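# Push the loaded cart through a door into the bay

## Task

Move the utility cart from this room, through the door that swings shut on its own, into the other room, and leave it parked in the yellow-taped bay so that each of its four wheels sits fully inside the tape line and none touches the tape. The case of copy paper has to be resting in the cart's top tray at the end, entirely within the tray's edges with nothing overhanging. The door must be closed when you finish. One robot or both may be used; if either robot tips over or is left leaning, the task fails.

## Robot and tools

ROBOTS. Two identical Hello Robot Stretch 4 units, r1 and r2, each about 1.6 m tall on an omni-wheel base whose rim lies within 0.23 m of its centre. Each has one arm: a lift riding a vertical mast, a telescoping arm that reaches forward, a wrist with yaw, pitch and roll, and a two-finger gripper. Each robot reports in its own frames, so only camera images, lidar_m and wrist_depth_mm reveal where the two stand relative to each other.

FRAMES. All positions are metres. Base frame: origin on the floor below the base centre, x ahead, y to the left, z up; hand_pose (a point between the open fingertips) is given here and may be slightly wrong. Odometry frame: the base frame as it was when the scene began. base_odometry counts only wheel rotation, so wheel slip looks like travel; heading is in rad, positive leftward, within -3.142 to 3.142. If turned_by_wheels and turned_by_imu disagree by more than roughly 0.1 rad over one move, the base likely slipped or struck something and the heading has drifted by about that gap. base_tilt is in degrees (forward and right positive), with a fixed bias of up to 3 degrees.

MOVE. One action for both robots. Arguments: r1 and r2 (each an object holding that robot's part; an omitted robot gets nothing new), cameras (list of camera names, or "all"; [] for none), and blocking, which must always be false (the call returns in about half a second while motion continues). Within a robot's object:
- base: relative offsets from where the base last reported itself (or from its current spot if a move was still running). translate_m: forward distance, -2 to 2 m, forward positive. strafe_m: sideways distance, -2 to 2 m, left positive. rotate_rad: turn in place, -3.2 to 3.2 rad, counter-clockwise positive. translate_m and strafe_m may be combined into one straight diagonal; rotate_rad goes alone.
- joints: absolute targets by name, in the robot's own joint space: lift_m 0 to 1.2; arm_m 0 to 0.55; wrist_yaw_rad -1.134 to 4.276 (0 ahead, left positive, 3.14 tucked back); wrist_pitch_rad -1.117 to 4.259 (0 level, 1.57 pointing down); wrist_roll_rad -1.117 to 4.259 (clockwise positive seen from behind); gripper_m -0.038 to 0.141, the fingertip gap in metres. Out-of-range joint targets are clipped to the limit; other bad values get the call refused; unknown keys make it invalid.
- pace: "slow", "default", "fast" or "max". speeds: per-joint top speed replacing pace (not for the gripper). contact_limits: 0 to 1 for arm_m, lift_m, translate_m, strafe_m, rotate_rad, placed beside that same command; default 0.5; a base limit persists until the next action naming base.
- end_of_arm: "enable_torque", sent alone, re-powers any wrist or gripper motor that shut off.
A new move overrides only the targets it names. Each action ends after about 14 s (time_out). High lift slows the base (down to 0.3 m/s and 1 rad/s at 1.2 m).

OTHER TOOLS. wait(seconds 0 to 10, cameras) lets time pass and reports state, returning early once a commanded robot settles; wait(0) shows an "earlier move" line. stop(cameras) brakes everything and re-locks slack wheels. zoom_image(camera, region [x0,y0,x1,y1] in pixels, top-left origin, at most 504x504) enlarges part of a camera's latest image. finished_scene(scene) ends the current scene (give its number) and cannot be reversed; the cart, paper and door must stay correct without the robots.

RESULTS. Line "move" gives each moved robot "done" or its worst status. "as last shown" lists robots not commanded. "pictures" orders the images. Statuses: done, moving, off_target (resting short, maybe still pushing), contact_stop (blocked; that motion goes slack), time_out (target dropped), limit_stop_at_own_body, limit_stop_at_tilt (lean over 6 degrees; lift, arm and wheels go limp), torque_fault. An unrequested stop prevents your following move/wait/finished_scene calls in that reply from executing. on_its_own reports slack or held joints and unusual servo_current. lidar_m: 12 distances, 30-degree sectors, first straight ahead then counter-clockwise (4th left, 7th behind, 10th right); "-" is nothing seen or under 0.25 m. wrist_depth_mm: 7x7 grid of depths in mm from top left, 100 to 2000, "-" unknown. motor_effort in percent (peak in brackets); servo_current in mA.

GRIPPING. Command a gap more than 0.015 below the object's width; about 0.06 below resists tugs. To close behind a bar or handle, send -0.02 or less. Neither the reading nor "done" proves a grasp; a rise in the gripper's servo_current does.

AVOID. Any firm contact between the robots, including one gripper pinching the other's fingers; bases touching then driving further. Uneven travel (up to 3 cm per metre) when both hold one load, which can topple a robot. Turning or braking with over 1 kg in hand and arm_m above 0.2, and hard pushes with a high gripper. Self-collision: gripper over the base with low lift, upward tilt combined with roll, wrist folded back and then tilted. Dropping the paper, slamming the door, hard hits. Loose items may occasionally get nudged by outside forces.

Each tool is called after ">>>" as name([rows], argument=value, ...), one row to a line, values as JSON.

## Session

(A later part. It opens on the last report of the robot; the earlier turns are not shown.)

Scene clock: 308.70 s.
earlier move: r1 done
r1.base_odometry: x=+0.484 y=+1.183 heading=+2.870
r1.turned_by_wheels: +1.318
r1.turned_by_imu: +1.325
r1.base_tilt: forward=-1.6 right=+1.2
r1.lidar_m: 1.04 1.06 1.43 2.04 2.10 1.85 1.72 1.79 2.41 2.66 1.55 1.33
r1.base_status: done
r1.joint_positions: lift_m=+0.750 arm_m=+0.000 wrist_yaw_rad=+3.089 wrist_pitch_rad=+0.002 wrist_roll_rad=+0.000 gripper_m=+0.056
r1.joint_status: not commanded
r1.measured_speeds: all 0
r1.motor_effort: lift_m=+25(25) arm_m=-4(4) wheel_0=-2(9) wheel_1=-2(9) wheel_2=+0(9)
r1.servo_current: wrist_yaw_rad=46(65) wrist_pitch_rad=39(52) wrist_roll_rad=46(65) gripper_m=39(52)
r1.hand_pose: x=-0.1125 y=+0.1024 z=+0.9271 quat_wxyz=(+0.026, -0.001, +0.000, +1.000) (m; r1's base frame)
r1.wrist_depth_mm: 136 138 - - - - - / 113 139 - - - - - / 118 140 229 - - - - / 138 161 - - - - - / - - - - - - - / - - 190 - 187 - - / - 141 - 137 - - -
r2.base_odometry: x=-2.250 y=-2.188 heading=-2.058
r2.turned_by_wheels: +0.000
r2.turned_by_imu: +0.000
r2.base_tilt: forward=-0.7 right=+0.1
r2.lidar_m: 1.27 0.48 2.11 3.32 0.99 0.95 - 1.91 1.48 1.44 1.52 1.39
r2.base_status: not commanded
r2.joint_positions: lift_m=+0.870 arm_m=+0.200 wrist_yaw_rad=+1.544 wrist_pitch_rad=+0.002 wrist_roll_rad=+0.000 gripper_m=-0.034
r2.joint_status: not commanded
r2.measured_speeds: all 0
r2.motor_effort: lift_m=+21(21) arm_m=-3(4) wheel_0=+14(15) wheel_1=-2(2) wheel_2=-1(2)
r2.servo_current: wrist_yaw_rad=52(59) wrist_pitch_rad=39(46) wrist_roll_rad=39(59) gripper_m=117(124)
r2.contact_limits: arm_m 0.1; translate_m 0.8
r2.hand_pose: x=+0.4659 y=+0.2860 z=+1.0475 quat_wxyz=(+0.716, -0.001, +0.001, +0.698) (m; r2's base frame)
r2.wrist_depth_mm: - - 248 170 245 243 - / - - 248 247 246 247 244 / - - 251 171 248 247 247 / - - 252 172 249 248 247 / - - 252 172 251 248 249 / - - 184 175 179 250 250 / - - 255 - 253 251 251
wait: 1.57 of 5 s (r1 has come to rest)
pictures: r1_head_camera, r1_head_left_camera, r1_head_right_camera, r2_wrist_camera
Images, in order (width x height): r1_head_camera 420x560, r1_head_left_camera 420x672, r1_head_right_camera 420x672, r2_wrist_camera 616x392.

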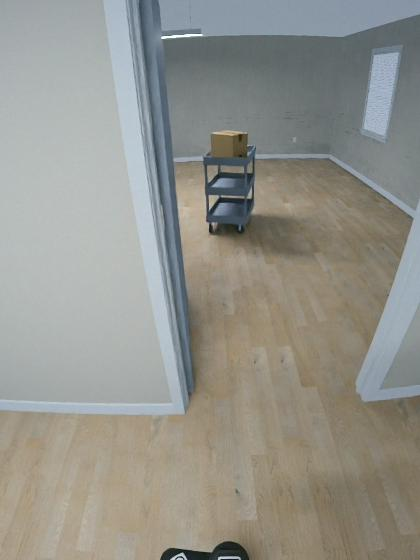

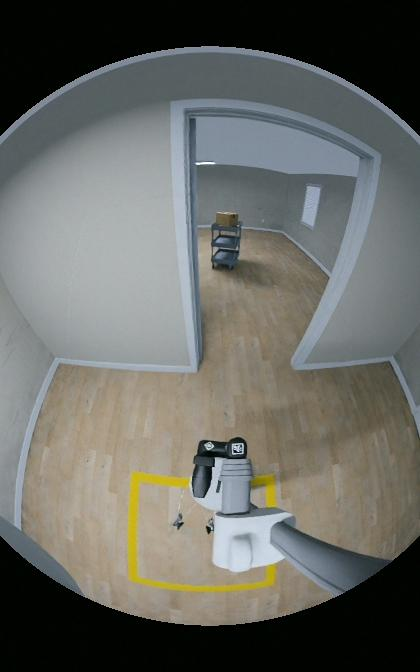

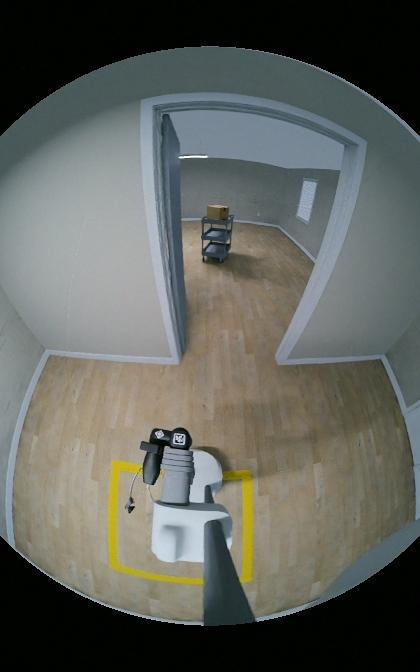

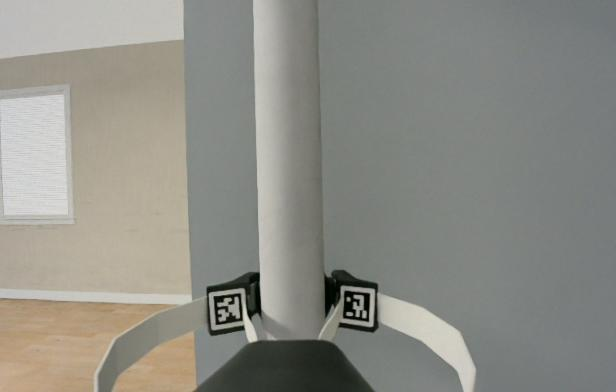

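>>> move(blocking=false, r1={"base":{"strafe_m":-0.27},"joints":{"wrist_yaw_rad":0,"lift_m":0.9}}, cameras=[])

>>> wait(seconds=3, cameras=["r1_head_camera"])

>>> move(blocking=false, r1={"base":{"translate_m":0.9}}, cameras=[])

>>> wait(seconds=6, cameras=["r1_head_camera","r1_wrist_camera","r1_head_left_camera"])

Scene clock: 335.47 s.
move: r1 moving
r1.base_odometry: x=+0.494 y=+1.218 heading=+2.870
r1.turned_by_wheels: +0.000
r1.turned_by_imu: +0.000
r1.base_tilt: forward=-1.6 right=+1.3
r1.lidar_m: 1.06 1.04 1.41 2.08 2.11 1.86 1.73 1.80 2.44 2.65 1.55 1.32
r1.base_status: strafe_m moving
r1.joint_positions: lift_m=+0.787 arm_m=+0.000 wrist_yaw_rad=+2.503 wrist_pitch_rad=+0.002 wrist_roll_rad=+0.000 gripper_m=+0.056
r1.joint_status: lift_m moving; wrist_yaw_rad moving
r1.measured_speeds: translate_m=+0.001 strafe_m=-0.140 rotate_rad=-0.005 lift_m=+0.146 arm_m=+0.000 wrist_yaw_rad=-1.819 wrist_pitch_rad=+0.000 wrist_roll_rad=+0.000
r1.motor_effort: lift_m=+26(28) arm_m=-4(4) wheel_0=+11(11) wheel_1=-10(11) wheel_2=+1(1)
r1.servo_current: wrist_yaw_rad=104(137) wrist_pitch_rad=46(46) wrist_roll_rad=39(72) gripper_m=39(46)
r1.hand_pose: x=-0.0085 y=+0.2421 z=+0.9650 quat_wxyz=(+0.314, -0.001, +0.000, +0.949) (m; r1's base frame)
r1.wrist_depth_mm: - - - - - - - / - - - - - - - / - - - - - - - / - - - - - - - / - - - - - - - / - - 192 - 187 - - / - 141 - 153 - - -
r2: as last shown
r2.lidar_m: 1.23 0.48 2.15 3.31 1.00 0.96 - 1.91 1.46 1.43 1.54 1.38
r2.motor_effort: lift_m=+21(21) arm_m=-4(4) wheel_0=+14(15) wheel_1=-2(2) wheel_2=-2(2)
r2.servo_current: wrist_yaw_rad=39(52) wrist_pitch_rad=46(52) wrist_roll_rad=46(59) gripper_m=117(124)
r2.contact_limits: arm_m 0.1; translate_m 0.8
r2.wrist_depth_mm: - - 248 170 244 243 - / - - 248 247 246 245 244 / - - 250 171 248 246 246 / - - 251 171 249 248 247 / - - 253 172 250 250 248 / - - 184 175 179 251 250 / - - 255 - 252 251 252
pictures: none
No camera images: "cameras" was empty.

Scene clock: 337.30 s.
earlier move: r1 done
r1.base_odometry: x=+0.557 y=+1.443 heading=+2.870
r1.turned_by_wheels: +0.000
r1.turned_by_imu: -0.001
r1.base_tilt: forward=-1.6 right=+1.3
r1.lidar_m: 3.20 1.12 1.43 2.29 2.35 1.83 1.73 1.79 2.43 2.40 1.55 1.17
r1.base_status: done
r1.joint_positions: lift_m=+0.899 arm_m=+0.000 wrist_yaw_rad=+0.003 wrist_pitch_rad=+0.002 wrist_roll_rad=+0.000 gripper_m=+0.056
r1.joint_status: all done
r1.measured_speeds: all 0
r1.motor_effort: lift_m=+25(28) arm_m=-4(4) wheel_0=+1(12) wheel_1=+0(11) wheel_2=+0(1)
r1.servo_current: wrist_yaw_rad=46(137) wrist_pitch_rad=33(46) wrist_roll_rad=52(72) gripper_m=39(46)
r1.hand_pose: x=+0.4596 y=-0.0866 z=+1.0771 quat_wxyz=(+1.000, +0.000, +0.001, +0.001) (m; r1's base frame)
r1.wrist_depth_mm: - - - - - 891 - / - - - - - 904 - / - - - - - 917 - / - 1863 - - - 917 - / - - - - - 917 - / - - 194 - 187 878 - / - 152 - 153 - 866 -
r2.base_odometry: x=-2.250 y=-2.188 heading=-2.058
r2.turned_by_wheels: +0.000
r2.turned_by_imu: +0.000
r2.base_tilt: forward=-0.7 right=+0.1
r2.lidar_m: 1.24 0.47 2.16 3.32 0.98 0.95 - 1.93 1.49 1.42 1.53 1.39
r2.base_status: not commanded
r2.joint_positions: lift_m=+0.870 arm_m=+0.200 wrist_yaw_rad=+1.544 wrist_pitch_rad=+0.002 wrist_roll_rad=+0.000 gripper_m=-0.034
r2.joint_status: not commanded
r2.measured_speeds: all 0
r2.motor_effort: lift_m=+21(21) arm_m=-3(4) wheel_0=+14(15) wheel_1=-2(2) wheel_2=-1(2)
r2.servo_current: wrist_yaw_rad=52(65) wrist_pitch_rad=33(52) wrist_roll_rad=33(59) gripper_m=117(130)
r2.contact_limits: arm_m 0.1; translate_m 0.8
r2.hand_pose: x=+0.4659 y=+0.2860 z=+1.0475 quat_wxyz=(+0.716, -0.001, +0.001, +0.698) (m; r2's base frame)
r2.wrist_depth_mm: - - 247 169 245 244 - / - - 249 247 246 246 243 / - - 250 171 248 246 245 / - - 252 171 250 248 248 / - - 253 172 251 249 248 / - - 184 175 179 250 250 / - - 255 - 253 251 252
wait: 1.83 of 3 s (r1 has come to rest)
pictures: r1_head_camera
Images, in order (width x height): r1_head_camera 420x560.

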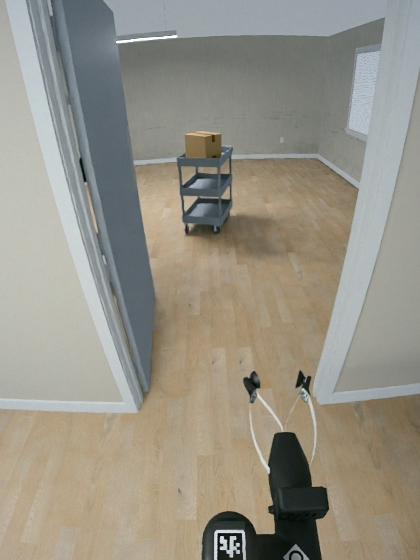

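Scene clock: 337.80 s.
move: r1 moving
r1.base_odometry: x=+0.527 y=+1.452 heading=+2.870
r1.turned_by_wheels: +0.000
r1.turned_by_imu: +0.000
r1.base_tilt: forward=-1.6 right=+1.3
r1.lidar_m: 3.16 1.10 1.43 2.29 2.37 1.87 1.76 1.82 2.46 2.40 1.52 1.15
r1.base_status: translate_m moving
r1.joint_positions: lift_m=+0.899 arm_m=+0.000 wrist_yaw_rad=+0.003 wrist_pitch_rad=+0.002 wrist_roll_rad=+0.000 gripper_m=+0.056
r1.joint_status: not commanded
r1.measured_speeds: translate_m=+0.123 strafe_m=+0.000 rotate_rad=-0.001 lift_m=+0.000 arm_m=+0.000 wrist_yaw_rad=+0.000 wrist_pitch_rad=+0.000 wrist_roll_rad=+0.000
r1.motor_effort: lift_m=+25(25) arm_m=-4(4) wheel_0=+7(9) wheel_1=+5(7) wheel_2=-8(9)
r1.servo_current: wrist_yaw_rad=52(52) wrist_pitch_rad=46(46) wrist_roll_rad=65(65) gripper_m=39(46)
r1.hand_pose: x=+0.4596 y=-0.0866 z=+1.0771 quat_wxyz=(+1.000, +0.000, +0.001, +0.001) (m; r1's base frame)
r1.wrist_depth_mm: - - - - - 891 - / - - - - - 891 - / - - - - - 891 - / - - - - - 904 - / - - - - - 904 - / - - 193 - 188 878 - / - 152 - 153 - 866 -
r2: as last shown
r2.base_tilt: forward=-0.6 right=+0.1
r2.lidar_m: 1.24 0.49 2.12 3.31 0.98 0.94 - 1.91 1.47 1.41 1.55 1.40
r2.motor_effort: lift_m=+21(21) arm_m=-3(4) wheel_0=+15(15) wheel_1=-2(2) wheel_2=-2(2)
r2.servo_current: wrist_yaw_rad=46(59) wrist_pitch_rad=39(46) wrist_roll_rad=39(46) gripper_m=111(124)
r2.contact_limits: arm_m 0.1; translate_m 0.8
r2.wrist_depth_mm: - - 248 170 244 244 - / - - 250 246 246 245 244 / - - 250 171 248 246 246 / - - 251 171 249 248 247 / - - 253 172 251 249 248 / - - 183 175 179 250 250 / - - 255 - 253 250 252
pictures: none
No camera images: "cameras" was empty.

Scene clock: 341.80 s.
earlier move: r1 done
r1.base_odometry: x=-0.310 y=+1.685 heading=+2.870
r1.turned_by_wheels: +0.000
r1.turned_by_imu: +0.000
r1.base_tilt: forward=-1.6 right=+1.3
r1.lidar_m: 2.31 0.67 0.49 0.53 2.42 2.77 2.64 2.74 2.51 0.77 0.53 3.27
r1.base_status: done
r1.joint_positions: lift_m=+0.900 arm_m=+0.000 wrist_yaw_rad=+0.003 wrist_pitch_rad=+0.002 wrist_roll_rad=+0.000 gripper_m=+0.056
r1.joint_status: not commanded
r1.measured_speeds: all 0
r1.motor_effort: lift_m=+24(25) arm_m=-4(4) wheel_0=+1(9) wheel_1=+2(8) wheel_2=+2(10)
r1.servo_current: wrist_yaw_rad=46(65) wrist_pitch_rad=39(52) wrist_roll_rad=52(72) gripper_m=39(52)
r1.hand_pose: x=+0.4596 y=-0.0866 z=+1.0772 quat_wxyz=(+1.000, +0.000, +0.001, +0.001) (m; r1's base frame)
r1.wrist_depth_mm: - - - - - - - / - - - - - - - / 1008 - - - - - - / 991 - - - - - - / 991 - - - - - - / - - 194 - 188 - - / - - - 154 - - -
r2.base_odometry: x=-2.250 y=-2.188 heading=-2.058
r2.turned_by_wheels: +0.000
r2.turned_by_imu: +0.001
r2.base_tilt: forward=-0.6 right=+0.0
r2.lidar_m: 1.24 0.48 2.13 3.33 0.99 0.96 - 1.91 1.47 1.41 1.53 1.40
r2.base_status: not commanded
r2.joint_positions: lift_m=+0.870 arm_m=+0.200 wrist_yaw_rad=+1.544 wrist_pitch_rad=+0.002 wrist_roll_rad=+0.000 gripper_m=-0.034
r2.joint_status: not commanded
r2.measured_speeds: all 0
r2.motor_effort: lift_m=+21(21) arm_m=-3(4) wheel_0=+14(15) wheel_1=-2(2) wheel_2=-2(2)
r2.servo_current: wrist_yaw_rad=46(65) wrist_pitch_rad=39(46) wrist_roll_rad=59(59) gripper_m=117(130)
r2.contact_limits: arm_m 0.1; translate_m 0.8
r2.hand_pose: x=+0.4659 y=+0.2860 z=+1.0475 quat_wxyz=(+0.716, -0.001, +0.001, +0.698) (m; r2's base frame)
r2.wrist_depth_mm: - - 248 169 245 243 - / - - 250 247 246 245 243 / - - 250 171 248 247 245 / - - 252 171 248 248 248 / - - 253 172 249 250 248 / - - 183 175 179 250 250 / - - 255 - 253 250 250
wait: 4.00 of 6 s (r1 has come to rest)
pictures: r1_head_camera, r1_head_left_camera, r1_wrist_camera
Images, in order (width x height): r1_head_camera 420x560, r1_head_left_camera 420x672, r1_wrist_camera 616x392.

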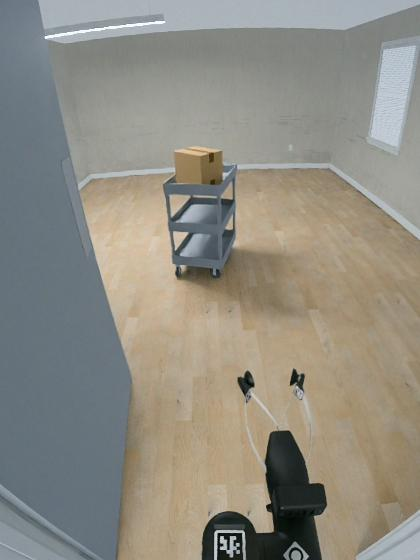

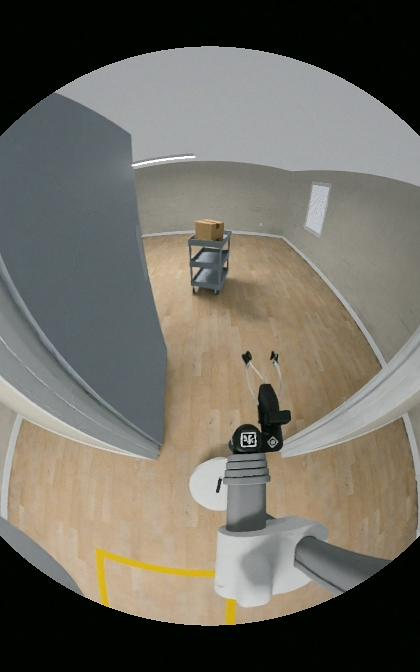

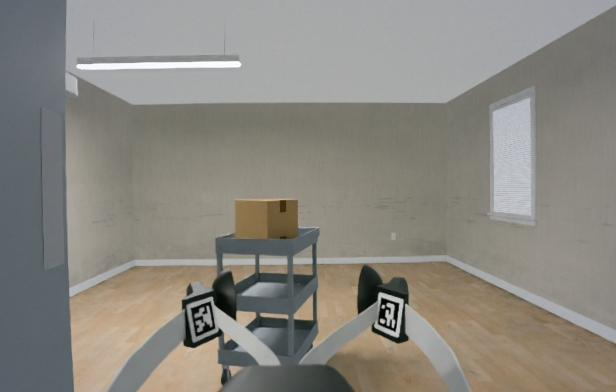

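>>> move(blocking=false, r1={"base":{"translate_m":1.4},"joints":{"gripper_m":0.12}}, cameras=[])

>>> wait(seconds=8, cameras=["r1_head_camera","r1_wrist_camera","r1_head_left_camera"])

>>> zoom_image(camera="r1_head_camera", region=[60, 80, 380, 480])

Scene clock: 347.07 s.
move: r1 moving
r1.base_odometry: x=-0.340 y=+1.693 heading=+2.870
r1.turned_by_wheels: +0.000
r1.turned_by_imu: +0.000
r1.base_tilt: forward=-1.6 right=+1.3
r1.lidar_m: 2.27 0.69 0.48 0.49 2.42 2.79 2.65 2.77 2.51 0.61 0.52 3.26
r1.base_status: translate_m moving
r1.joint_positions: lift_m=+0.900 arm_m=+0.000 wrist_yaw_rad=+0.003 wrist_pitch_rad=+0.002 wrist_roll_rad=+0.000 gripper_m=+0.075
r1.joint_status: gripper_m moving
r1.measured_speeds: translate_m=+0.121 strafe_m=-0.001 rotate_rad=+0.000 lift_m=+0.000 arm_m=+0.000 wrist_yaw_rad=+0.000 wrist_pitch_rad=+0.000 wrist_roll_rad=+0.000
r1.motor_effort: lift_m=+24(24) arm_m=-4(4) wheel_0=+7(8) wheel_1=+4(6) wheel_2=-9(9)
r1.servo_current: wrist_yaw_rad=39(72) wrist_pitch_rad=46(46) wrist_roll_rad=26(65) gripper_m=85(85)
r1.hand_pose: x=+0.4596 y=-0.0866 z=+1.0772 quat_wxyz=(+1.000, +0.000, +0.001, +0.001) (m; r1's base frame)
r1.wrist_depth_mm: - - - - - - - / - - - - - - - / 946 - - - - - - / 960 - - - - - - / 946 - - - - - - / - - 196 - 189 - - / - - - 143 - - -
r2: as last shown
r2.turned_by_imu: +0.000
r2.base_tilt: forward=-0.7 right=+0.0
r2.lidar_m: 1.25 0.48 2.15 3.31 1.01 0.95 - 1.91 1.46 1.40 1.53 1.39
r2.motor_effort: lift_m=+21(21) arm_m=-3(4) wheel_0=+15(15) wheel_1=-2(2) wheel_2=-1(2)
r2.servo_current: wrist_yaw_rad=59(59) wrist_pitch_rad=46(46) wrist_roll_rad=59(59) gripper_m=117(124)
r2.contact_limits: arm_m 0.1; translate_m 0.8
r2.wrist_depth_mm: - - 248 170 245 243 - / - - 249 246 247 246 244 / - - 250 171 248 246 246 / - - 252 171 249 248 248 / - - 253 172 251 249 249 / - - 183 175 179 250 250 / - - 255 - 253 251 251
pictures: none
No camera images: "cameras" was empty.

Scene clock: 352.73 s.
earlier move: r1 done
r1.base_odometry: x=-1.659 y=+2.060 heading=+2.870
r1.turned_by_wheels: +0.000
r1.turned_by_imu: +0.000
r1.base_tilt: forward=-1.6 right=+1.3
r1.lidar_m: 0.93 1.03 0.81 0.55 0.58 0.72 4.15 1.17 1.51 2.33 2.41 3.19
r1.base_status: done
r1.joint_positions: lift_m=+0.900 arm_m=+0.000 wrist_yaw_rad=+0.003 wrist_pitch_rad=+0.002 wrist_roll_rad=+0.000 gripper_m=+0.120
r1.joint_status: all done
r1.measured_speeds: all 0
r1.motor_effort: lift_m=+24(24) arm_m=-4(4) wheel_0=+3(8) wheel_1=+0(8) wheel_2=+2(10)
r1.servo_current: wrist_yaw_rad=46(72) wrist_pitch_rad=46(52) wrist_roll_rad=52(72) gripper_m=46(98)
r1.hand_pose: x=+0.4596 y=-0.0866 z=+1.0772 quat_wxyz=(+1.000, +0.000, +0.001, +0.001) (m; r1's base frame)
r1.wrist_depth_mm: - - - - - - - / - - - - - - - / - - - - - - - / - - - - - - - / - 960 798 - - - - / - 202 842 1229 213 - - / - 185 - 143 - - -
r2.base_odometry: x=-2.250 y=-2.188 heading=-2.058
r2.turned_by_wheels: +0.000
r2.turned_by_imu: +0.001
r2.base_tilt: forward=-0.7 right=+0.1
r2.lidar_m: 1.27 0.49 0.80 0.82 1.01 0.94 - 1.90 1.46 1.42 1.53 1.38
r2.base_status: not commanded
r2.joint_positions: lift_m=+0.870 arm_m=+0.200 wrist_yaw_rad=+1.544 wrist_pitch_rad=+0.002 wrist_roll_rad=+0.000 gripper_m=-0.034
r2.joint_status: not commanded
r2.measured_speeds: all 0
r2.motor_effort: lift_m=+21(21) arm_m=-3(4) wheel_0=+15(15) wheel_1=-2(2) wheel_2=-1(2)
r2.servo_current: wrist_yaw_rad=46(59) wrist_pitch_rad=39(46) wrist_roll_rad=39(65) gripper_m=117(130)
r2.contact_limits: arm_m 0.1; translate_m 0.8
r2.hand_pose: x=+0.4659 y=+0.2860 z=+1.0475 quat_wxyz=(+0.716, -0.001, +0.001, +0.698) (m; r2's base frame)
r2.wrist_depth_mm: - - 248 170 246 244 - / - - 249 246 247 246 245 / - - 249 171 248 247 246 / - - 251 171 249 248 248 / - - 253 172 250 249 249 / - - 184 175 179 251 251 / - - 256 - 252 251 251
wait: 5.67 of 8 s (r1 has come to rest)
pictures: r1_head_camera, r1_head_left_camera, r1_wrist_camera
Images, in order (width x height): r1_head_camera 420x560, r1_head_left_camera 420x672, r1_wrist_camera 616x392.

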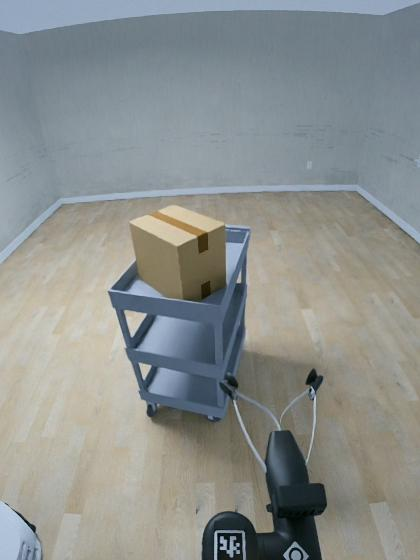

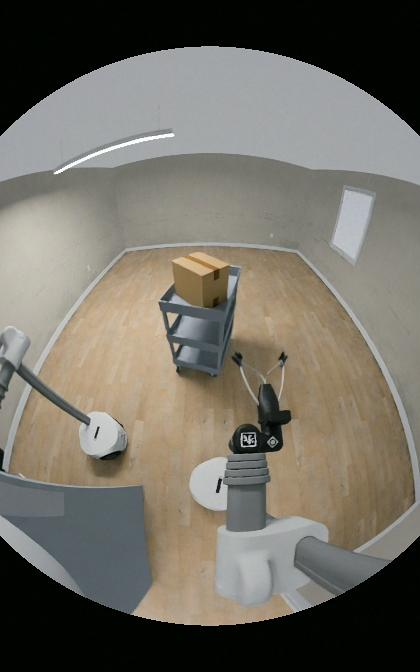

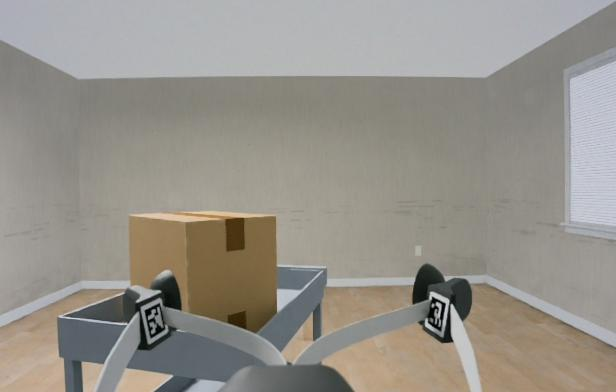

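Scaled by 1.260 from the camera's 420x560 image, which has a finer 600x800 frame.

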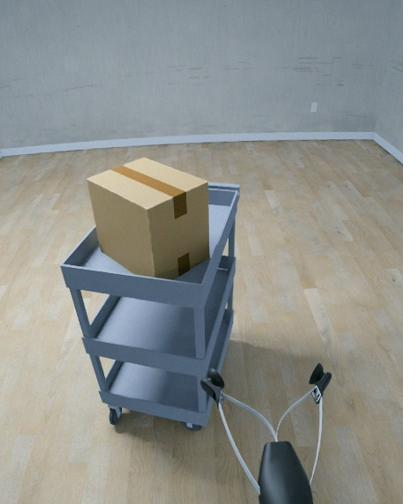

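>>> move(blocking=false, r1={"base":{"strafe_m":0.12},"joints":{"lift_m":1.1,"wrist_pitch_rad":1.57,"wrist_roll_rad":1.57}}, cameras=[])

>>> wait(seconds=3, cameras=["r1_head_camera","r1_wrist_camera","r1_head_left_camera"])

>>> wait(seconds=0.3, cameras=["r1_head_camera","r1_wrist_camera","r1_head_left_camera"])

Scene clock: 367.20 s.
move: r1 moving
r1.base_odometry: x=-1.669 y=+2.025 heading=+2.870
r1.turned_by_wheels: +0.000
r1.turned_by_imu: +0.000
r1.base_tilt: forward=-1.6 right=+1.3
r1.lidar_m: 0.91 1.03 0.76 0.53 0.54 0.68 4.15 1.21 1.51 2.38 2.43 3.24
r1.base_status: strafe_m moving
r1.joint_positions: lift_m=+0.937 arm_m=+0.000 wrist_yaw_rad=+0.003 wrist_pitch_rad=+0.585 wrist_roll_rad=+0.580 gripper_m=+0.120
r1.joint_status: lift_m moving; wrist_pitch_rad moving; wrist_roll_rad moving
r1.measured_speeds: translate_m=+0.000 strafe_m=+0.140 rotate_rad=-0.001 lift_m=+0.146 arm_m=+0.000 wrist_yaw_rad=+0.000 wrist_pitch_rad=+1.819 wrist_roll_rad=+1.818
r1.motor_effort: lift_m=+25(28) arm_m=-4(4) wheel_0=-10(11) wheel_1=+8(10) wheel_2=+1(2)
r1.servo_current: wrist_yaw_rad=39(59) wrist_pitch_rad=52(91) wrist_roll_rad=85(124) gripper_m=46(52)
r1.hand_pose: x=+0.4117 y=-0.0868 z=+0.9565 quat_wxyz=(+0.918, +0.274, +0.276, -0.081) (m; r1's base frame)
r1.wrist_depth_mm: - - - - - - - / - 741 1182 - - - 1756 / 891 741 842 - - 1808 1576 / - 854 - 1983 1808 1537 1366 / - - - 960 1499 1336 1182 / - 216 - - 1366 1098 1098 / - 1708 1499 144 1182 1078 991
r2: as last shown
r2.turned_by_imu: +0.000
r2.base_tilt: forward=-0.7 right=+0.0
r2.lidar_m: 1.27 0.49 0.77 0.83 0.99 0.95 - 1.93 1.49 1.43 1.53 1.38
r2.motor_effort: lift_m=+21(21) arm_m=-3(4) wheel_0=+14(15) wheel_1=-2(2) wheel_2=-2(2)
r2.servo_current: wrist_yaw_rad=59(59) wrist_pitch_rad=39(46) wrist_roll_rad=46(59) gripper_m=117(117)
r2.contact_limits: arm_m 0.1; translate_m 0.8
r2.wrist_depth_mm: - - 248 169 246 244 - / - - 249 247 246 244 244 / - - 250 171 248 247 246 / - - 251 171 249 247 248 / - - 252 172 250 250 248 / - - 184 175 179 250 250 / - - 255 - 253 252 252
pictures: none
No camera images: "cameras" was empty.

Scene clock: 368.63 s.
earlier move: r1 done
r1.base_odometry: x=-1.691 y=+1.944 heading=+2.870
r1.turned_by_wheels: +0.000
r1.turned_by_imu: +0.000
r1.base_tilt: forward=-1.6 right=+1.3
r1.lidar_m: 0.91 1.04 0.67 0.44 0.46 0.60 4.18 1.25 1.50 2.45 2.51 3.31
r1.base_status: done
r1.joint_positions: lift_m=+1.100 arm_m=+0.000 wrist_yaw_rad=+0.003 wrist_pitch_rad=+1.568 wrist_roll_rad=+1.568 gripper_m=+0.120
r1.joint_status: all done
r1.measured_speeds: all 0
r1.motor_effort: lift_m=+25(28) arm_m=-4(4) wheel_0=+0(11) wheel_1=-2(10) wheel_2=+0(2)
r1.servo_current: wrist_yaw_rad=39(72) wrist_pitch_rad=39(91) wrist_roll_rad=59(124) gripper_m=46(52)
r1.hand_pose: x=+0.1720 y=-0.0874 z=+0.9893 quat_wxyz=(+0.502, +0.499, +0.501, -0.498) (m; r1's base frame)
r1.wrist_depth_mm: 1182 1229 1205 1229 1229 1229 1205 / 1205 1205 1205 1182 1229 1182 1205 / 1182 1229 1182 1205 1182 1205 1205 / 1229 1229 1205 1182 1008 1205 1182 / 1205 1205 1205 991 976 1182 1205 / 1205 1229 1205 1229 213 1205 1205 / 1205 1205 1205 145 1205 1229 1229
r2.base_odometry: x=-2.250 y=-2.188 heading=-2.058
r2.turned_by_wheels: +0.000
r2.turned_by_imu: +0.000
r2.base_tilt: forward=-0.7 right=+0.0
r2.lidar_m: 1.22 0.50 0.67 0.74 1.01 0.96 - 1.92 1.47 1.42 1.52 1.38
r2.base_status: not commanded
r2.joint_positions: lift_m=+0.870 arm_m=+0.200 wrist_yaw_rad=+1.544 wrist_pitch_rad=+0.002 wrist_roll_rad=+0.000 gripper_m=-0.034
r2.joint_status: not commanded
r2.measured_speeds: all 0
r2.motor_effort: lift_m=+21(21) arm_m=-3(4) wheel_0=+14(15) wheel_1=-2(2) wheel_2=-1(2)
r2.servo_current: wrist_yaw_rad=39(59) wrist_pitch_rad=46(46) wrist_roll_rad=46(59) gripper_m=117(124)
r2.contact_limits: arm_m 0.1; translate_m 0.8
r2.hand_pose: x=+0.4659 y=+0.2860 z=+1.0475 quat_wxyz=(+0.716, -0.001, +0.001, +0.698) (m; r2's base frame)
r2.wrist_depth_mm: - - 248 170 246 244 - / - - 249 246 246 246 244 / - - 251 171 247 247 245 / - - 252 172 249 248 246 / - - 253 172 251 249 247 / - - 183 175 179 250 250 / - - 256 - 253 251 252
wait: 1.43 of 3 s (r1 has come to rest)
pictures: r1_head_camera, r1_head_left_camera, r1_wrist_camera
Images, in order (width x height): r1_head_camera 420x560, r1_head_left_camera 420x672, r1_wrist_camera 616x392.

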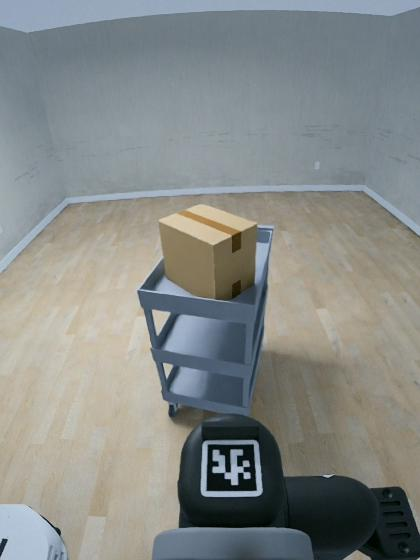

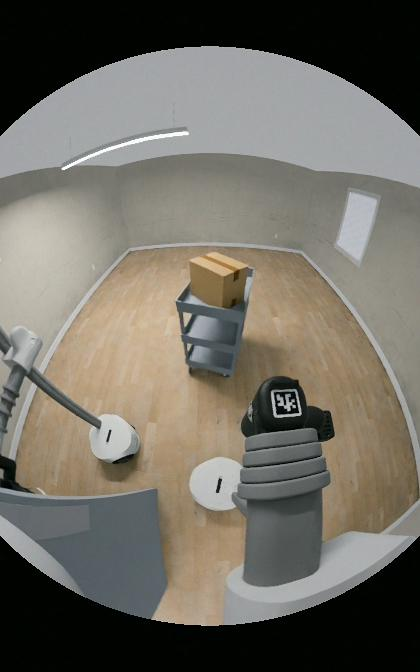

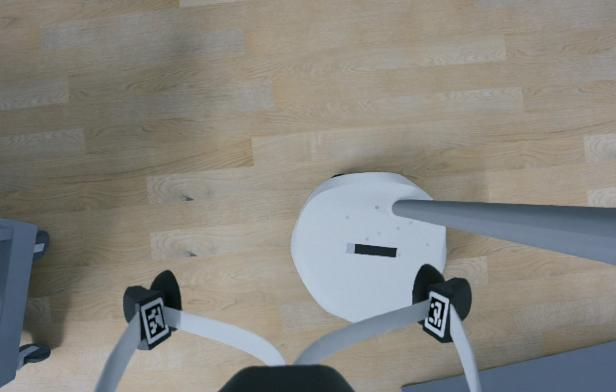

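Scene clock: 368.93 s.
r1.base_odometry: x=-1.691 y=+1.944 heading=+2.870
r1.turned_by_wheels: +0.000
r1.turned_by_imu: +0.000
r1.base_tilt: forward=-1.6 right=+1.3
r1.lidar_m: 0.91 1.06 0.66 0.44 0.46 0.60 4.12 1.25 1.50 2.46 2.51 3.35
r1.base_status: done
r1.joint_positions: lift_m=+1.100 arm_m=+0.000 wrist_yaw_rad=+0.003 wrist_pitch_rad=+1.568 wrist_roll_rad=+1.568 gripper_m=+0.120
r1.joint_status: all done
r1.measured_speeds: all 0
r1.motor_effort: lift_m=+25(28) arm_m=-4(4) wheel_0=+0(11) wheel_1=-2(10) wheel_2=+0(2)
r1.servo_current: wrist_yaw_rad=46(72) wrist_pitch_rad=39(91) wrist_roll_rad=46(124) gripper_m=39(52)
r1.hand_pose: x=+0.1720 y=-0.0874 z=+0.9893 quat_wxyz=(+0.502, +0.499, +0.501, -0.498) (m; r1's base frame)
r1.wrist_depth_mm: 1205 1182 1205 1182 1205 1229 1205 / 1205 1182 1205 1229 1229 1182 1229 / 1229 1229 1205 1205 1229 1205 1205 / 1205 1205 1229 1205 1008 1205 1205 / 1205 1205 1205 991 976 1182 1205 / 1182 1229 1229 1182 212 1229 1229 / 1205 1205 1205 144 1205 1205 1205
r2.base_odometry: x=-2.250 y=-2.188 heading=-2.058
r2.turned_by_wheels: +0.000
r2.turned_by_imu: +0.000
r2.base_tilt: forward=-0.6 right=+0.0
r2.lidar_m: 1.26 0.48 0.68 0.70 0.99 0.95 - 1.87 1.48 1.42 1.52 1.37
r2.base_status: not commanded
r2.joint_positions: lift_m=+0.870 arm_m=+0.200 wrist_yaw_rad=+1.544 wrist_pitch_rad=+0.002 wrist_roll_rad=+0.000 gripper_m=-0.034
r2.joint_status: not commanded
r2.measured_speeds: all 0
r2.motor_effort: lift_m=+21(21) arm_m=-3(4) wheel_0=+14(15) wheel_1=-2(2) wheel_2=-2(2)
r2.servo_current: wrist_yaw_rad=52(59) wrist_pitch_rad=39(46) wrist_roll_rad=52(59) gripper_m=117(124)
r2.contact_limits: arm_m 0.1; translate_m 0.8
r2.hand_pose: x=+0.4659 y=+0.2860 z=+1.0475 quat_wxyz=(+0.716, -0.001, +0.001, +0.698) (m; r2's base frame)
r2.wrist_depth_mm: - - 248 170 246 244 - / - - 248 247 246 245 243 / - - 250 171 247 246 245 / - - 251 171 249 247 248 / - - 252 172 250 248 248 / - - 184 175 180 251 249 / - - 254 - 253 252 250
wait: 0.30 s; at rest by 0.27 s
pictures: r1_head_camera, r1_head_left_camera, r1_wrist_camera
Images, in order (width x height): r1_head_camera 420x560, r1_head_left_camera 420x672, r1_wrist_camera 616x392.

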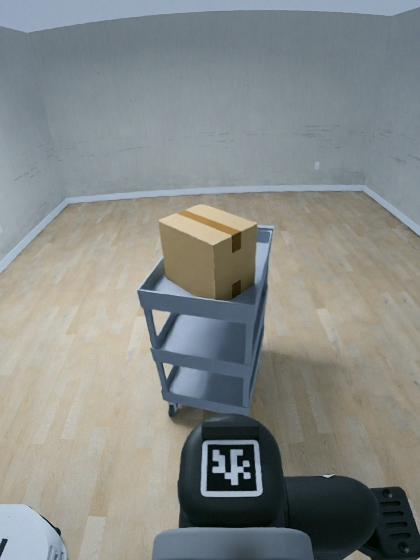

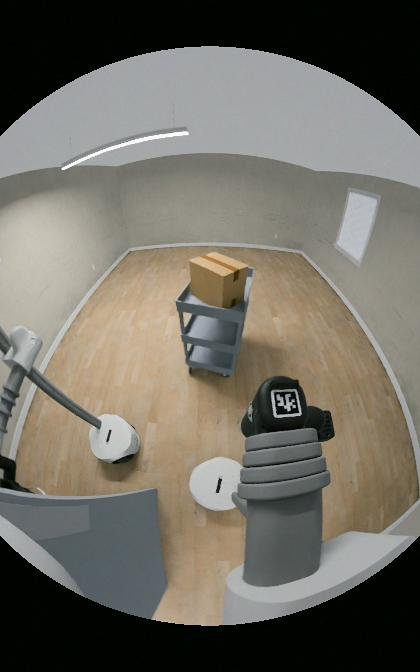

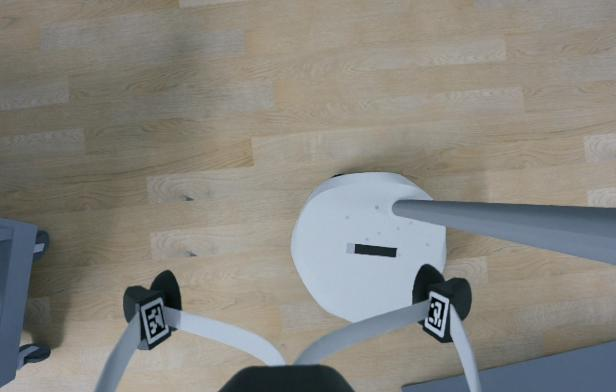

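>>> move(blocking=false, r1={"base":{"translate_m":0.4}}, cameras=[])

>>> wait(seconds=4, cameras=[])

>>> move(blocking=false, r1={"base":{"strafe_m":0.2}}, cameras=[])

>>> wait(seconds=3, cameras=["r1_head_camera","r1_wrist_camera","r1_head_left_camera"])

Scene clock: 379.40 s.
move: r1 moving
r1.base_odometry: x=-1.721 y=+1.953 heading=+2.871
r1.turned_by_wheels: +0.000
r1.turned_by_imu: +0.000
r1.base_tilt: forward=-1.6 right=+1.3
r1.lidar_m: 0.89 1.01 0.67 0.45 0.46 0.61 4.20 1.28 1.55 2.44 2.53 3.34
r1.base_status: translate_m moving
r1.joint_positions: lift_m=+1.100 arm_m=+0.000 wrist_yaw_rad=+0.003 wrist_pitch_rad=+1.568 wrist_roll_rad=+1.568 gripper_m=+0.120
r1.joint_status: not commanded
r1.measured_speeds: translate_m=+0.120 strafe_m=+0.000 rotate_rad=+0.003 lift_m=+0.000 arm_m=+0.000 wrist_yaw_rad=+0.000 wrist_pitch_rad=+0.000 wrist_roll_rad=+0.000
r1.motor_effort: lift_m=+25(25) arm_m=-4(4) wheel_0=+7(8) wheel_1=+5(7) wheel_2=-9(10)
r1.servo_current: wrist_yaw_rad=33(72) wrist_pitch_rad=39(46) wrist_roll_rad=46(52) gripper_m=46(46)
r1.hand_pose: x=+0.1720 y=-0.0874 z=+0.9893 quat_wxyz=(+0.502, +0.499, +0.501, -0.498) (m; r1's base frame)
r1.wrist_depth_mm: 1229 1205 1182 1182 1205 1182 1229 / 1205 1205 1205 1205 1205 1205 1182 / 1229 1229 1205 1205 1205 1205 1205 / 1205 1205 1205 1182 1008 1205 1205 / 1205 1229 1182 1008 1008 1229 1255 / 1205 1205 1205 1205 213 1205 1229 / 1205 1182 1182 144 1205 1205 1205
r2: as last shown
r2.base_tilt: forward=-0.7 right=+0.1
r2.lidar_m: 1.24 0.48 0.66 0.70 0.98 0.93 - 1.89 1.45 1.44 1.53 1.39
r2.motor_effort: lift_m=+21(21) arm_m=-4(4) wheel_0=+15(15) wheel_1=-2(2) wheel_2=-1(2)
r2.servo_current: wrist_yaw_rad=52(59) wrist_pitch_rad=39(46) wrist_roll_rad=46(59) gripper_m=124(124)
r2.contact_limits: arm_m 0.1; translate_m 0.8
r2.wrist_depth_mm: - - 248 170 245 243 - / - - 248 247 246 246 245 / - - 250 171 248 247 246 / - - 251 171 250 248 248 / - - 254 172 251 250 248 / - - 183 175 179 251 250 / - - 255 - 253 252 251
pictures: none
No camera images: "cameras" was empty.

Scene clock: 381.73 s.
earlier move: r1 done
r1.base_odometry: x=-2.076 y=+2.051 heading=+2.871
r1.turned_by_wheels: +0.000
r1.turned_by_imu: +0.000
r1.base_tilt: forward=-1.6 right=+1.3
r1.lidar_m: 0.51 0.60 2.44 0.67 0.66 0.68 1.38 1.61 2.06 2.44 2.52 3.34
r1.base_status: done
r1.joint_positions: lift_m=+1.100 arm_m=+0.000 wrist_yaw_rad=+0.003 wrist_pitch_rad=+1.568 wrist_roll_rad=+1.568 gripper_m=+0.120
r1.joint_status: not commanded
r1.measured_speeds: all 0
r1.motor_effort: lift_m=+25(25) arm_m=-4(4) wheel_0=+3(9) wheel_1=+2(8) wheel_2=+0(10)
r1.servo_current: wrist_yaw_rad=33(72) wrist_pitch_rad=52(52) wrist_roll_rad=46(65) gripper_m=46(52)
r1.hand_pose: x=+0.1720 y=-0.0874 z=+0.9893 quat_wxyz=(+0.502, +0.499, +0.501, -0.498) (m; r1's base frame)
r1.wrist_depth_mm: 1229 1182 1205 1182 1229 1229 1205 / 1229 1205 1205 1182 1205 1205 1182 / 1182 1229 1182 1205 1205 1205 1182 / 1229 1182 1229 1205 976 1229 1182 / 549 1008 1205 1008 1008 1229 1205 / - 193 1205 1205 213 1182 1205 / - 162 1205 144 1229 1205 1205
r2.base_odometry: x=-2.250 y=-2.188 heading=-2.058
r2.turned_by_wheels: +0.000
r2.turned_by_imu: +0.000
r2.base_tilt: forward=-0.7 right=+0.1
r2.lidar_m: 1.25 0.48 2.15 0.67 0.76 0.95 - 1.88 1.47 1.42 1.55 1.38
r2.base_status: not commanded
r2.joint_positions: lift_m=+0.870 arm_m=+0.200 wrist_yaw_rad=+1.544 wrist_pitch_rad=+0.002 wrist_roll_rad=+0.000 gripper_m=-0.034
r2.joint_status: not commanded
r2.measured_speeds: all 0
r2.motor_effort: lift_m=+21(21) arm_m=-3(4) wheel_0=+14(15) wheel_1=-2(2) wheel_2=-2(2)
r2.servo_current: wrist_yaw_rad=46(59) wrist_pitch_rad=46(46) wrist_roll_rad=46(59) gripper_m=124(130)
r2.contact_limits: arm_m 0.1; translate_m 0.8
r2.hand_pose: x=+0.4659 y=+0.2860 z=+1.0475 quat_wxyz=(+0.716, -0.001, +0.001, +0.698) (m; r2's base frame)
r2.wrist_depth_mm: - 831 247 170 245 244 - / 820 878 248 246 246 245 244 / 946 - 250 171 248 247 246 / - - 252 171 249 249 247 / - - 253 172 251 249 248 / - - 183 175 179 250 250 / - 904 255 - 253 251 251
wait: 2.33 of 4 s (r1 has come to rest)
pictures: none
No camera images: "cameras" was empty.

Scene clock: 382.23 s.
move: r1 moving
r1.base_odometry: x=-2.086 y=+2.017 heading=+2.871
r1.turned_by_wheels: +0.000
r1.turned_by_imu: +0.000
r1.base_tilt: forward=-1.6 right=+1.3
r1.lidar_m: 0.51 0.62 2.37 0.61 0.66 0.65 1.34 1.62 2.06 2.46 2.54 3.37
r1.base_status: strafe_m moving
r1.joint_positions: lift_m=+1.100 arm_m=+0.000 wrist_yaw_rad=+0.003 wrist_pitch_rad=+1.568 wrist_roll_rad=+1.568 gripper_m=+0.120
r1.joint_status: not commanded
r1.measured_speeds: translate_m=-0.001 strafe_m=+0.140 rotate_rad=+0.006 lift_m=+0.000 arm_m=+0.000 wrist_yaw_rad=+0.000 wrist_pitch_rad=+0.000 wrist_roll_rad=+0.000
r1.motor_effort: lift_m=+25(25) arm_m=-4(4) wheel_0=-9(11) wheel_1=+11(11) wheel_2=-1(1)
r1.servo_current: wrist_yaw_rad=39(65) wrist_pitch_rad=33(52) wrist_roll_rad=46(65) gripper_m=46(52)
r1.hand_pose: x=+0.1720 y=-0.0874 z=+0.9893 quat_wxyz=(+0.502, +0.499, +0.501, -0.498) (m; r1's base frame)
r1.wrist_depth_mm: 1182 1182 1229 1205 1229 1205 1229 / 1205 1182 1205 1182 1205 1182 1229 / 1229 1182 1182 1182 1205 1229 1205 / 1205 1160 1205 1205 1008 1205 1182 / - 1060 1205 1008 991 1205 1205 / - 194 1182 1205 213 1229 1205 / - 1205 1182 144 1205 1182 1205
r2: as last shown
r2.lidar_m: 1.25 0.47 2.15 0.63 0.73 0.95 - 1.89 1.48 1.42 1.52 1.40
r2.motor_effort: lift_m=+21(21) arm_m=-4(4) wheel_0=+15(15) wheel_1=-2(2) wheel_2=-2(2)
r2.servo_current: wrist_yaw_rad=65(65) wrist_pitch_rad=33(46) wrist_roll_rad=26(52) gripper_m=124(124)
r2.contact_limits: arm_m 0.1; translate_m 0.8
r2.wrist_depth_mm: - 750 247 170 246 243 - / 778 854 250 246 247 246 243 / 904 - 250 171 248 246 246 / - - 251 172 250 248 247 / - - 253 171 250 249 248 / - - 183 175 180 251 249 / - 154 256 - 253 252 251
pictures: none
No camera images: "cameras" was empty.

Scene clock: 383.70 s.
earlier move: r1 done
r1.base_odometry: x=-2.130 y=+1.859 heading=+2.871
r1.turned_by_wheels: +0.000
r1.turned_by_imu: +0.001
r1.base_tilt: forward=-1.6 right=+1.3
r1.lidar_m: 0.58 3.10 2.18 0.47 0.48 0.54 0.89 1.69 2.08 2.65 2.73 0.56
r1.base_status: done
r1.joint_positions: lift_m=+1.100 arm_m=+0.000 wrist_yaw_rad=+0.003 wrist_pitch_rad=+1.568 wrist_roll_rad=+1.568 gripper_m=+0.120
r1.joint_status: not commanded
r1.measured_speeds: all 0
r1.motor_effort: lift_m=+25(25) arm_m=-4(4) wheel_0=-1(12) wheel_1=+0(11) wheel_2=+0(1)
r1.servo_current: wrist_yaw_rad=52(78) wrist_pitch_rad=46(52) wrist_roll_rad=46(65) gripper_m=46(52)
r1.hand_pose: x=+0.1720 y=-0.0874 z=+0.9893 quat_wxyz=(+0.502, +0.499, +0.501, -0.498) (m; r1's base frame)
r1.wrist_depth_mm: 1205 1205 1205 1229 1205 1205 1205 / 1205 1182 1205 1205 1205 1182 1182 / - 1182 1205 1182 1205 1205 1205 / - 1060 1205 1205 1008 1205 1205 / - 1042 1205 976 1008 1182 1182 / - 202 1229 1205 212 1205 1229 / 1205 1229 1205 144 1205 1205 1229
r2.base_odometry: x=-2.250 y=-2.188 heading=-2.058
r2.turned_by_wheels: +0.000
r2.turned_by_imu: +0.000
r2.base_tilt: forward=-0.6 right=+0.0
r2.lidar_m: 1.24 0.49 2.15 0.47 0.50 0.96 - 1.92 1.46 1.42 1.52 1.39
r2.base_status: not commanded
r2.joint_positions: lift_m=+0.870 arm_m=+0.200 wrist_yaw_rad=+1.544 wrist_pitch_rad=+0.002 wrist_roll_rad=+0.000 gripper_m=-0.034
r2.joint_status: not commanded
r2.measured_speeds: all 0
r2.motor_effort: lift_m=+21(21) arm_m=-3(4) wheel_0=+15(15) wheel_1=-2(2) wheel_2=-1(2)
r2.servo_current: wrist_yaw_rad=46(72) wrist_pitch_rad=39(46) wrist_roll_rad=39(59) gripper_m=117(130)
r2.contact_limits: arm_m 0.1; translate_m 0.8
r2.hand_pose: x=+0.4659 y=+0.2860 z=+1.0475 quat_wxyz=(+0.716, -0.001, +0.001, +0.698) (m; r2's base frame)
r2.wrist_depth_mm: - - 249 170 245 244 - / - - 249 247 247 245 244 / - - 251 170 247 247 245 / - - 251 172 249 248 247 / - - 253 172 250 249 248 / - 723 184 175 179 251 249 / - 699 254 - 253 251 251
wait: 1.47 of 3 s (r1 has come to rest)
pictures: r1_head_camera, r1_head_left_camera, r1_wrist_camera
Images, in order (width x height): r1_head_camera 420x560, r1_head_left_camera 420x672, r1_wrist_camera 616x392.

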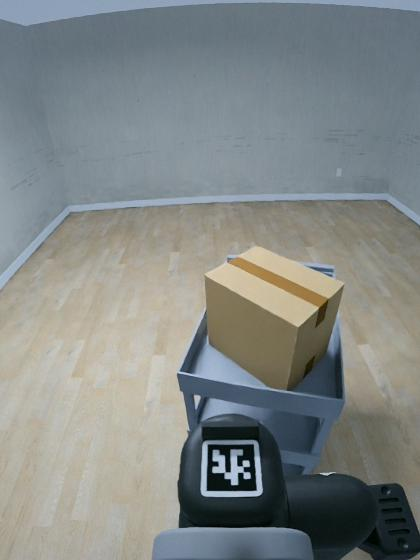

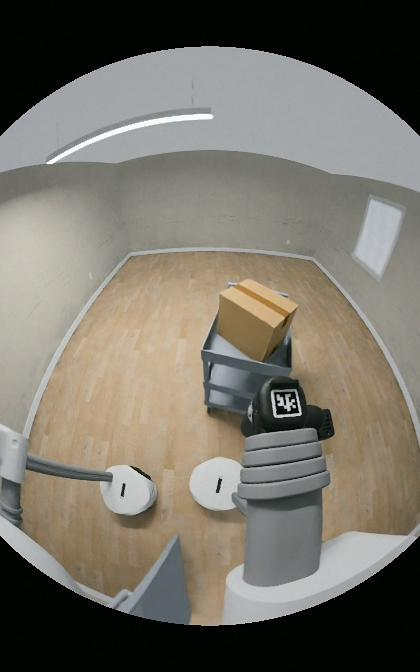

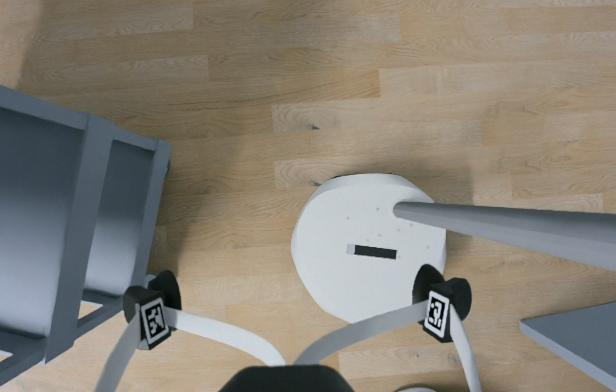

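>>> move(blocking=false, r1={"joints":{"arm_m":0.19,"wrist_roll_rad":1.76,"gripper_m":0.1},"contact_limits":{"arm_m":0.1}}, cameras=[])

>>> wait(seconds=2, cameras=["r1_head_camera","r1_wrist_camera"])

>>> wait(seconds=0.3, cameras=["r1_head_left_camera","r1_head_camera","r1_wrist_camera"])

Scene clock: 398.50 s.
move: r1 moving
r1.base_odometry: x=-2.130 y=+1.859 heading=+2.871
r1.turned_by_wheels: +0.000
r1.turned_by_imu: +0.000
r1.base_tilt: forward=-1.6 right=+1.2
r1.lidar_m: 0.55 3.11 2.19 0.47 0.47 0.53 0.91 1.66 2.08 2.62 2.72 0.58
r1.base_status: not commanded
r1.joint_positions: lift_m=+1.100 arm_m=+0.051 wrist_yaw_rad=+0.003 wrist_pitch_rad=+1.568 wrist_roll_rad=+1.758 gripper_m=+0.107
r1.joint_status: arm_m moving; wrist_roll_rad moving; gripper_m moving
r1.measured_speeds: translate_m=+0.000 strafe_m=+0.000 rotate_rad=+0.000 lift_m=+0.000 arm_m=+0.195 wrist_yaw_rad=+0.000 wrist_pitch_rad=+0.000 wrist_roll_rad=+0.004
r1.motor_effort: lift_m=+25(25) arm_m=+6(6) wheel_0=+0(1) wheel_1=+0(0) wheel_2=+0(0)
r1.servo_current: wrist_yaw_rad=59(59) wrist_pitch_rad=46(52) wrist_roll_rad=39(85) gripper_m=59(85)
r1.contact_limits: arm_m 0.1
r1.hand_pose: x=+0.2225 y=-0.0874 z=+0.9893 quat_wxyz=(+0.452, +0.545, +0.451, -0.543) (m; r1's base frame)
r1.wrist_depth_mm: 1182 1205 1182 1205 1205 1205 1229 / 1205 1205 1229 1205 1205 1229 1182 / 1205 1205 1205 1205 1205 1205 1205 / - 1060 1205 1182 976 715 427 / - 1060 1229 1182 991 1205 1229 / - 191 1205 1205 198 1205 1160 / - 904 1205 141 1229 1182 1205
r2: as last shown
r2.base_tilt: forward=-0.7 right=+0.0
r2.lidar_m: 1.29 0.48 2.13 0.46 0.50 0.96 - 1.91 1.47 1.41 1.54 1.40
r2.motor_effort: lift_m=+21(21) arm_m=-3(4) wheel_0=+14(15) wheel_1=-2(2) wheel_2=-2(2)
r2.servo_current: wrist_yaw_rad=46(59) wrist_pitch_rad=33(46) wrist_roll_rad=52(65) gripper_m=117(124)
r2.contact_limits: arm_m 0.1; translate_m 0.8
r2.wrist_depth_mm: - - 248 169 245 244 - / - - 249 246 247 246 244 / - - 250 171 248 247 245 / - - 252 171 249 248 246 / - - 253 172 251 249 249 / - 723 183 175 179 251 249 / - 707 255 - 254 251 251
pictures: none
No camera images: "cameras" was empty.

Scene clock: 399.67 s.
earlier move: r1 done
r1.base_odometry: x=-2.130 y=+1.859 heading=+2.871
r1.turned_by_wheels: +0.000
r1.turned_by_imu: +0.000
r1.base_tilt: forward=-1.5 right=+1.3
r1.lidar_m: 0.57 3.09 2.20 0.47 0.47 0.56 0.91 1.68 2.09 2.63 2.71 0.56
r1.base_status: not commanded
r1.joint_positions: lift_m=+1.100 arm_m=+0.190 wrist_yaw_rad=+0.003 wrist_pitch_rad=+1.568 wrist_roll_rad=+1.758 gripper_m=+0.100
r1.joint_status: all done
r1.measured_speeds: all 0
r1.motor_effort: lift_m=+25(25) arm_m=+5(7) wheel_0=+0(1) wheel_1=+0(0) wheel_2=+0(0)
r1.servo_current: wrist_yaw_rad=59(72) wrist_pitch_rad=39(52) wrist_roll_rad=39(98) gripper_m=39(85)
r1.contact_limits: arm_m 0.1
r1.hand_pose: x=+0.3618 y=-0.0874 z=+0.9893 quat_wxyz=(+0.452, +0.545, +0.451, -0.543) (m; r1's base frame)
r1.wrist_depth_mm: 1182 1205 1205 1182 1205 1205 1205 / 366 1182 1182 1205 1205 1182 1205 / 415 421 1229 1205 1205 1182 1205 / 375 421 1205 1182 1025 1025 1205 / 364 427 1229 1205 991 1008 1205 / 387 225 213 1182 198 1205 1205 / 418 407 1205 145 1182 1205 1229
r2.base_odometry: x=-2.250 y=-2.188 heading=-2.058
r2.turned_by_wheels: +0.000
r2.turned_by_imu: +0.000
r2.base_tilt: forward=-0.7 right=+0.0
r2.lidar_m: 1.23 0.49 2.14 0.45 0.50 0.96 - 1.90 1.48 1.42 1.52 1.38
r2.base_status: not commanded
r2.joint_positions: lift_m=+0.870 arm_m=+0.200 wrist_yaw_rad=+1.544 wrist_pitch_rad=+0.002 wrist_roll_rad=+0.000 gripper_m=-0.034
r2.joint_status: not commanded
r2.measured_speeds: all 0
r2.motor_effort: lift_m=+21(21) arm_m=-3(4) wheel_0=+15(15) wheel_1=-2(2) wheel_2=-1(2)
r2.servo_current: wrist_yaw_rad=52(65) wrist_pitch_rad=46(46) wrist_roll_rad=39(65) gripper_m=117(124)
r2.contact_limits: arm_m 0.1; translate_m 0.8
r2.hand_pose: x=+0.4659 y=+0.2860 z=+1.0475 quat_wxyz=(+0.716, -0.001, +0.001, +0.698) (m; r2's base frame)
r2.wrist_depth_mm: - - 247 170 245 244 - / - - 248 247 247 244 244 / - - 250 171 249 246 246 / - - 253 171 249 249 247 / - - 253 172 250 249 249 / - 723 183 175 179 252 249 / - 707 256 - 253 251 251
wait: 1.17 of 2 s (r1 has come to rest)
pictures: r1_head_camera, r1_wrist_camera
Images, in order (width x height): r1_head_camera 420x560, r1_wrist_camera 616x392.

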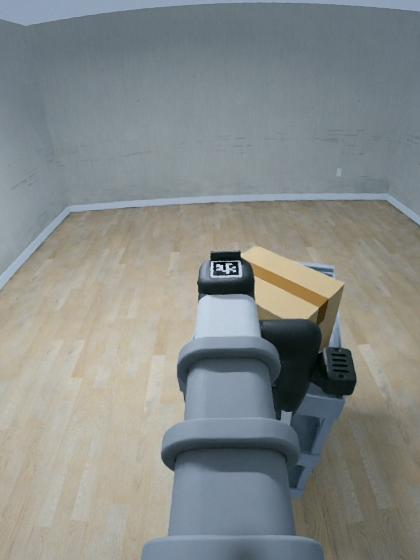

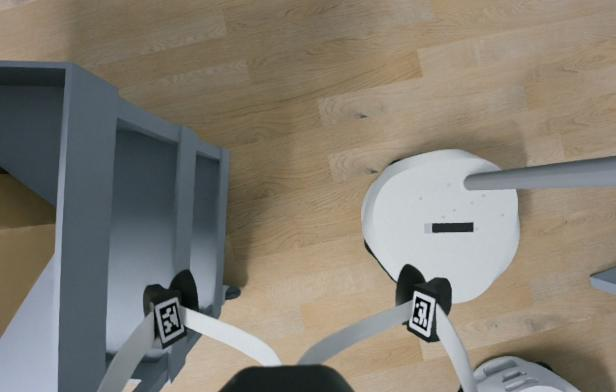

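Scene clock: 399.97 s.
r1.base_odometry: x=-2.130 y=+1.859 heading=+2.871
r1.turned_by_wheels: +0.000
r1.turned_by_imu: +0.000
r1.base_tilt: forward=-1.6 right=+1.3
r1.lidar_m: 0.56 3.14 2.22 0.47 0.48 0.55 0.84 1.68 2.09 2.64 2.70 0.56
r1.base_status: not commanded
r1.joint_positions: lift_m=+1.100 arm_m=+0.190 wrist_yaw_rad=+0.003 wrist_pitch_rad=+1.568 wrist_roll_rad=+1.758 gripper_m=+0.100
r1.joint_status: all done
r1.measured_speeds: all 0
r1.motor_effort: lift_m=+25(25) arm_m=+5(7) wheel_0=+0(1) wheel_1=+0(0) wheel_2=+0(0)
r1.servo_current: wrist_yaw_rad=52(72) wrist_pitch_rad=39(52) wrist_roll_rad=59(98) gripper_m=39(85)
r1.contact_limits: arm_m 0.1
r1.hand_pose: x=+0.3618 y=-0.0874 z=+0.9893 quat_wxyz=(+0.452, +0.545, +0.451, -0.543) (m; r1's base frame)
r1.wrist_depth_mm: 1229 1205 1205 1182 1182 1182 1229 / 368 1205 1205 1182 1205 1229 1229 / 415 418 1205 1205 1205 1205 1182 / 379 421 1205 1182 1008 991 1205 / 366 427 1205 1205 991 991 1229 / 387 224 215 1205 197 1205 1205 / 413 413 1229 145 1205 1205 1205
r2.base_odometry: x=-2.250 y=-2.188 heading=-2.058
r2.turned_by_wheels: +0.000
r2.turned_by_imu: +0.000
r2.base_tilt: forward=-0.7 right=+0.0
r2.lidar_m: 1.24 0.46 2.12 0.47 0.51 0.94 - 1.92 1.44 1.43 1.54 1.37
r2.base_status: not commanded
r2.joint_positions: lift_m=+0.870 arm_m=+0.200 wrist_yaw_rad=+1.544 wrist_pitch_rad=+0.002 wrist_roll_rad=+0.000 gripper_m=-0.034
r2.joint_status: not commanded
r2.measured_speeds: all 0
r2.motor_effort: lift_m=+21(21) arm_m=-4(4) wheel_0=+15(15) wheel_1=-2(2) wheel_2=-1(2)
r2.servo_current: wrist_yaw_rad=52(65) wrist_pitch_rad=33(46) wrist_roll_rad=52(65) gripper_m=124(124)
r2.contact_limits: arm_m 0.1; translate_m 0.8
r2.hand_pose: x=+0.4659 y=+0.2860 z=+1.0475 quat_wxyz=(+0.716, -0.001, +0.001, +0.698) (m; r2's base frame)
r2.wrist_depth_mm: - - 247 169 245 243 - / - - 248 247 248 246 244 / - - 250 171 248 246 245 / - - 250 172 249 247 248 / - - 252 172 250 250 248 / - 723 183 175 179 251 250 / - 707 255 - 253 252 252
wait: 0.30 s; at rest by 0.27 s
pictures: r1_head_camera, r1_head_left_camera, r1_wrist_camera
Images, in order (width x height): r1_head_camera 420x560, r1_head_left_camera 420x672, r1_wrist_camera 616x392.

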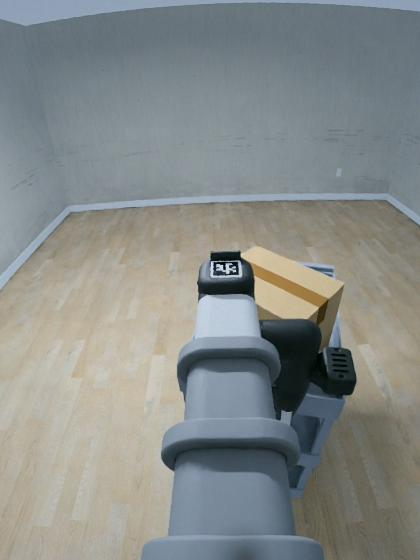

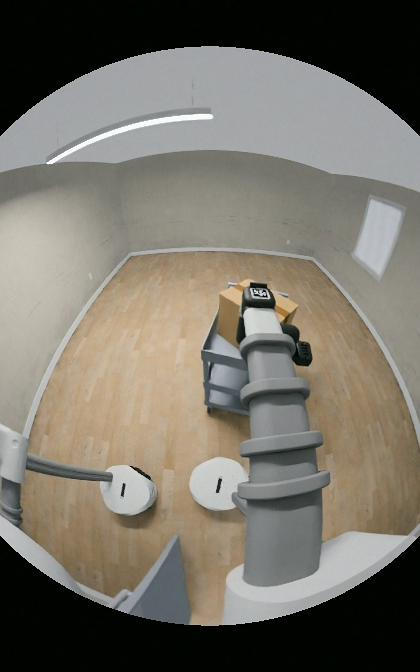

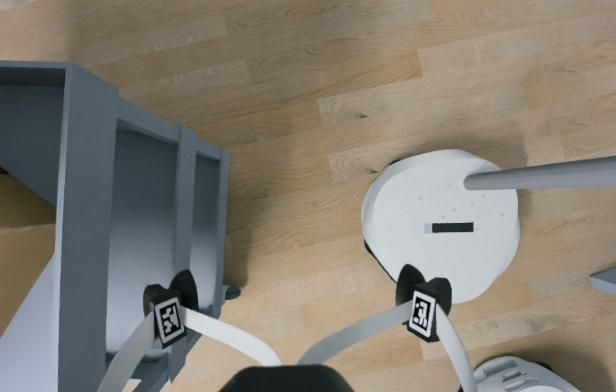

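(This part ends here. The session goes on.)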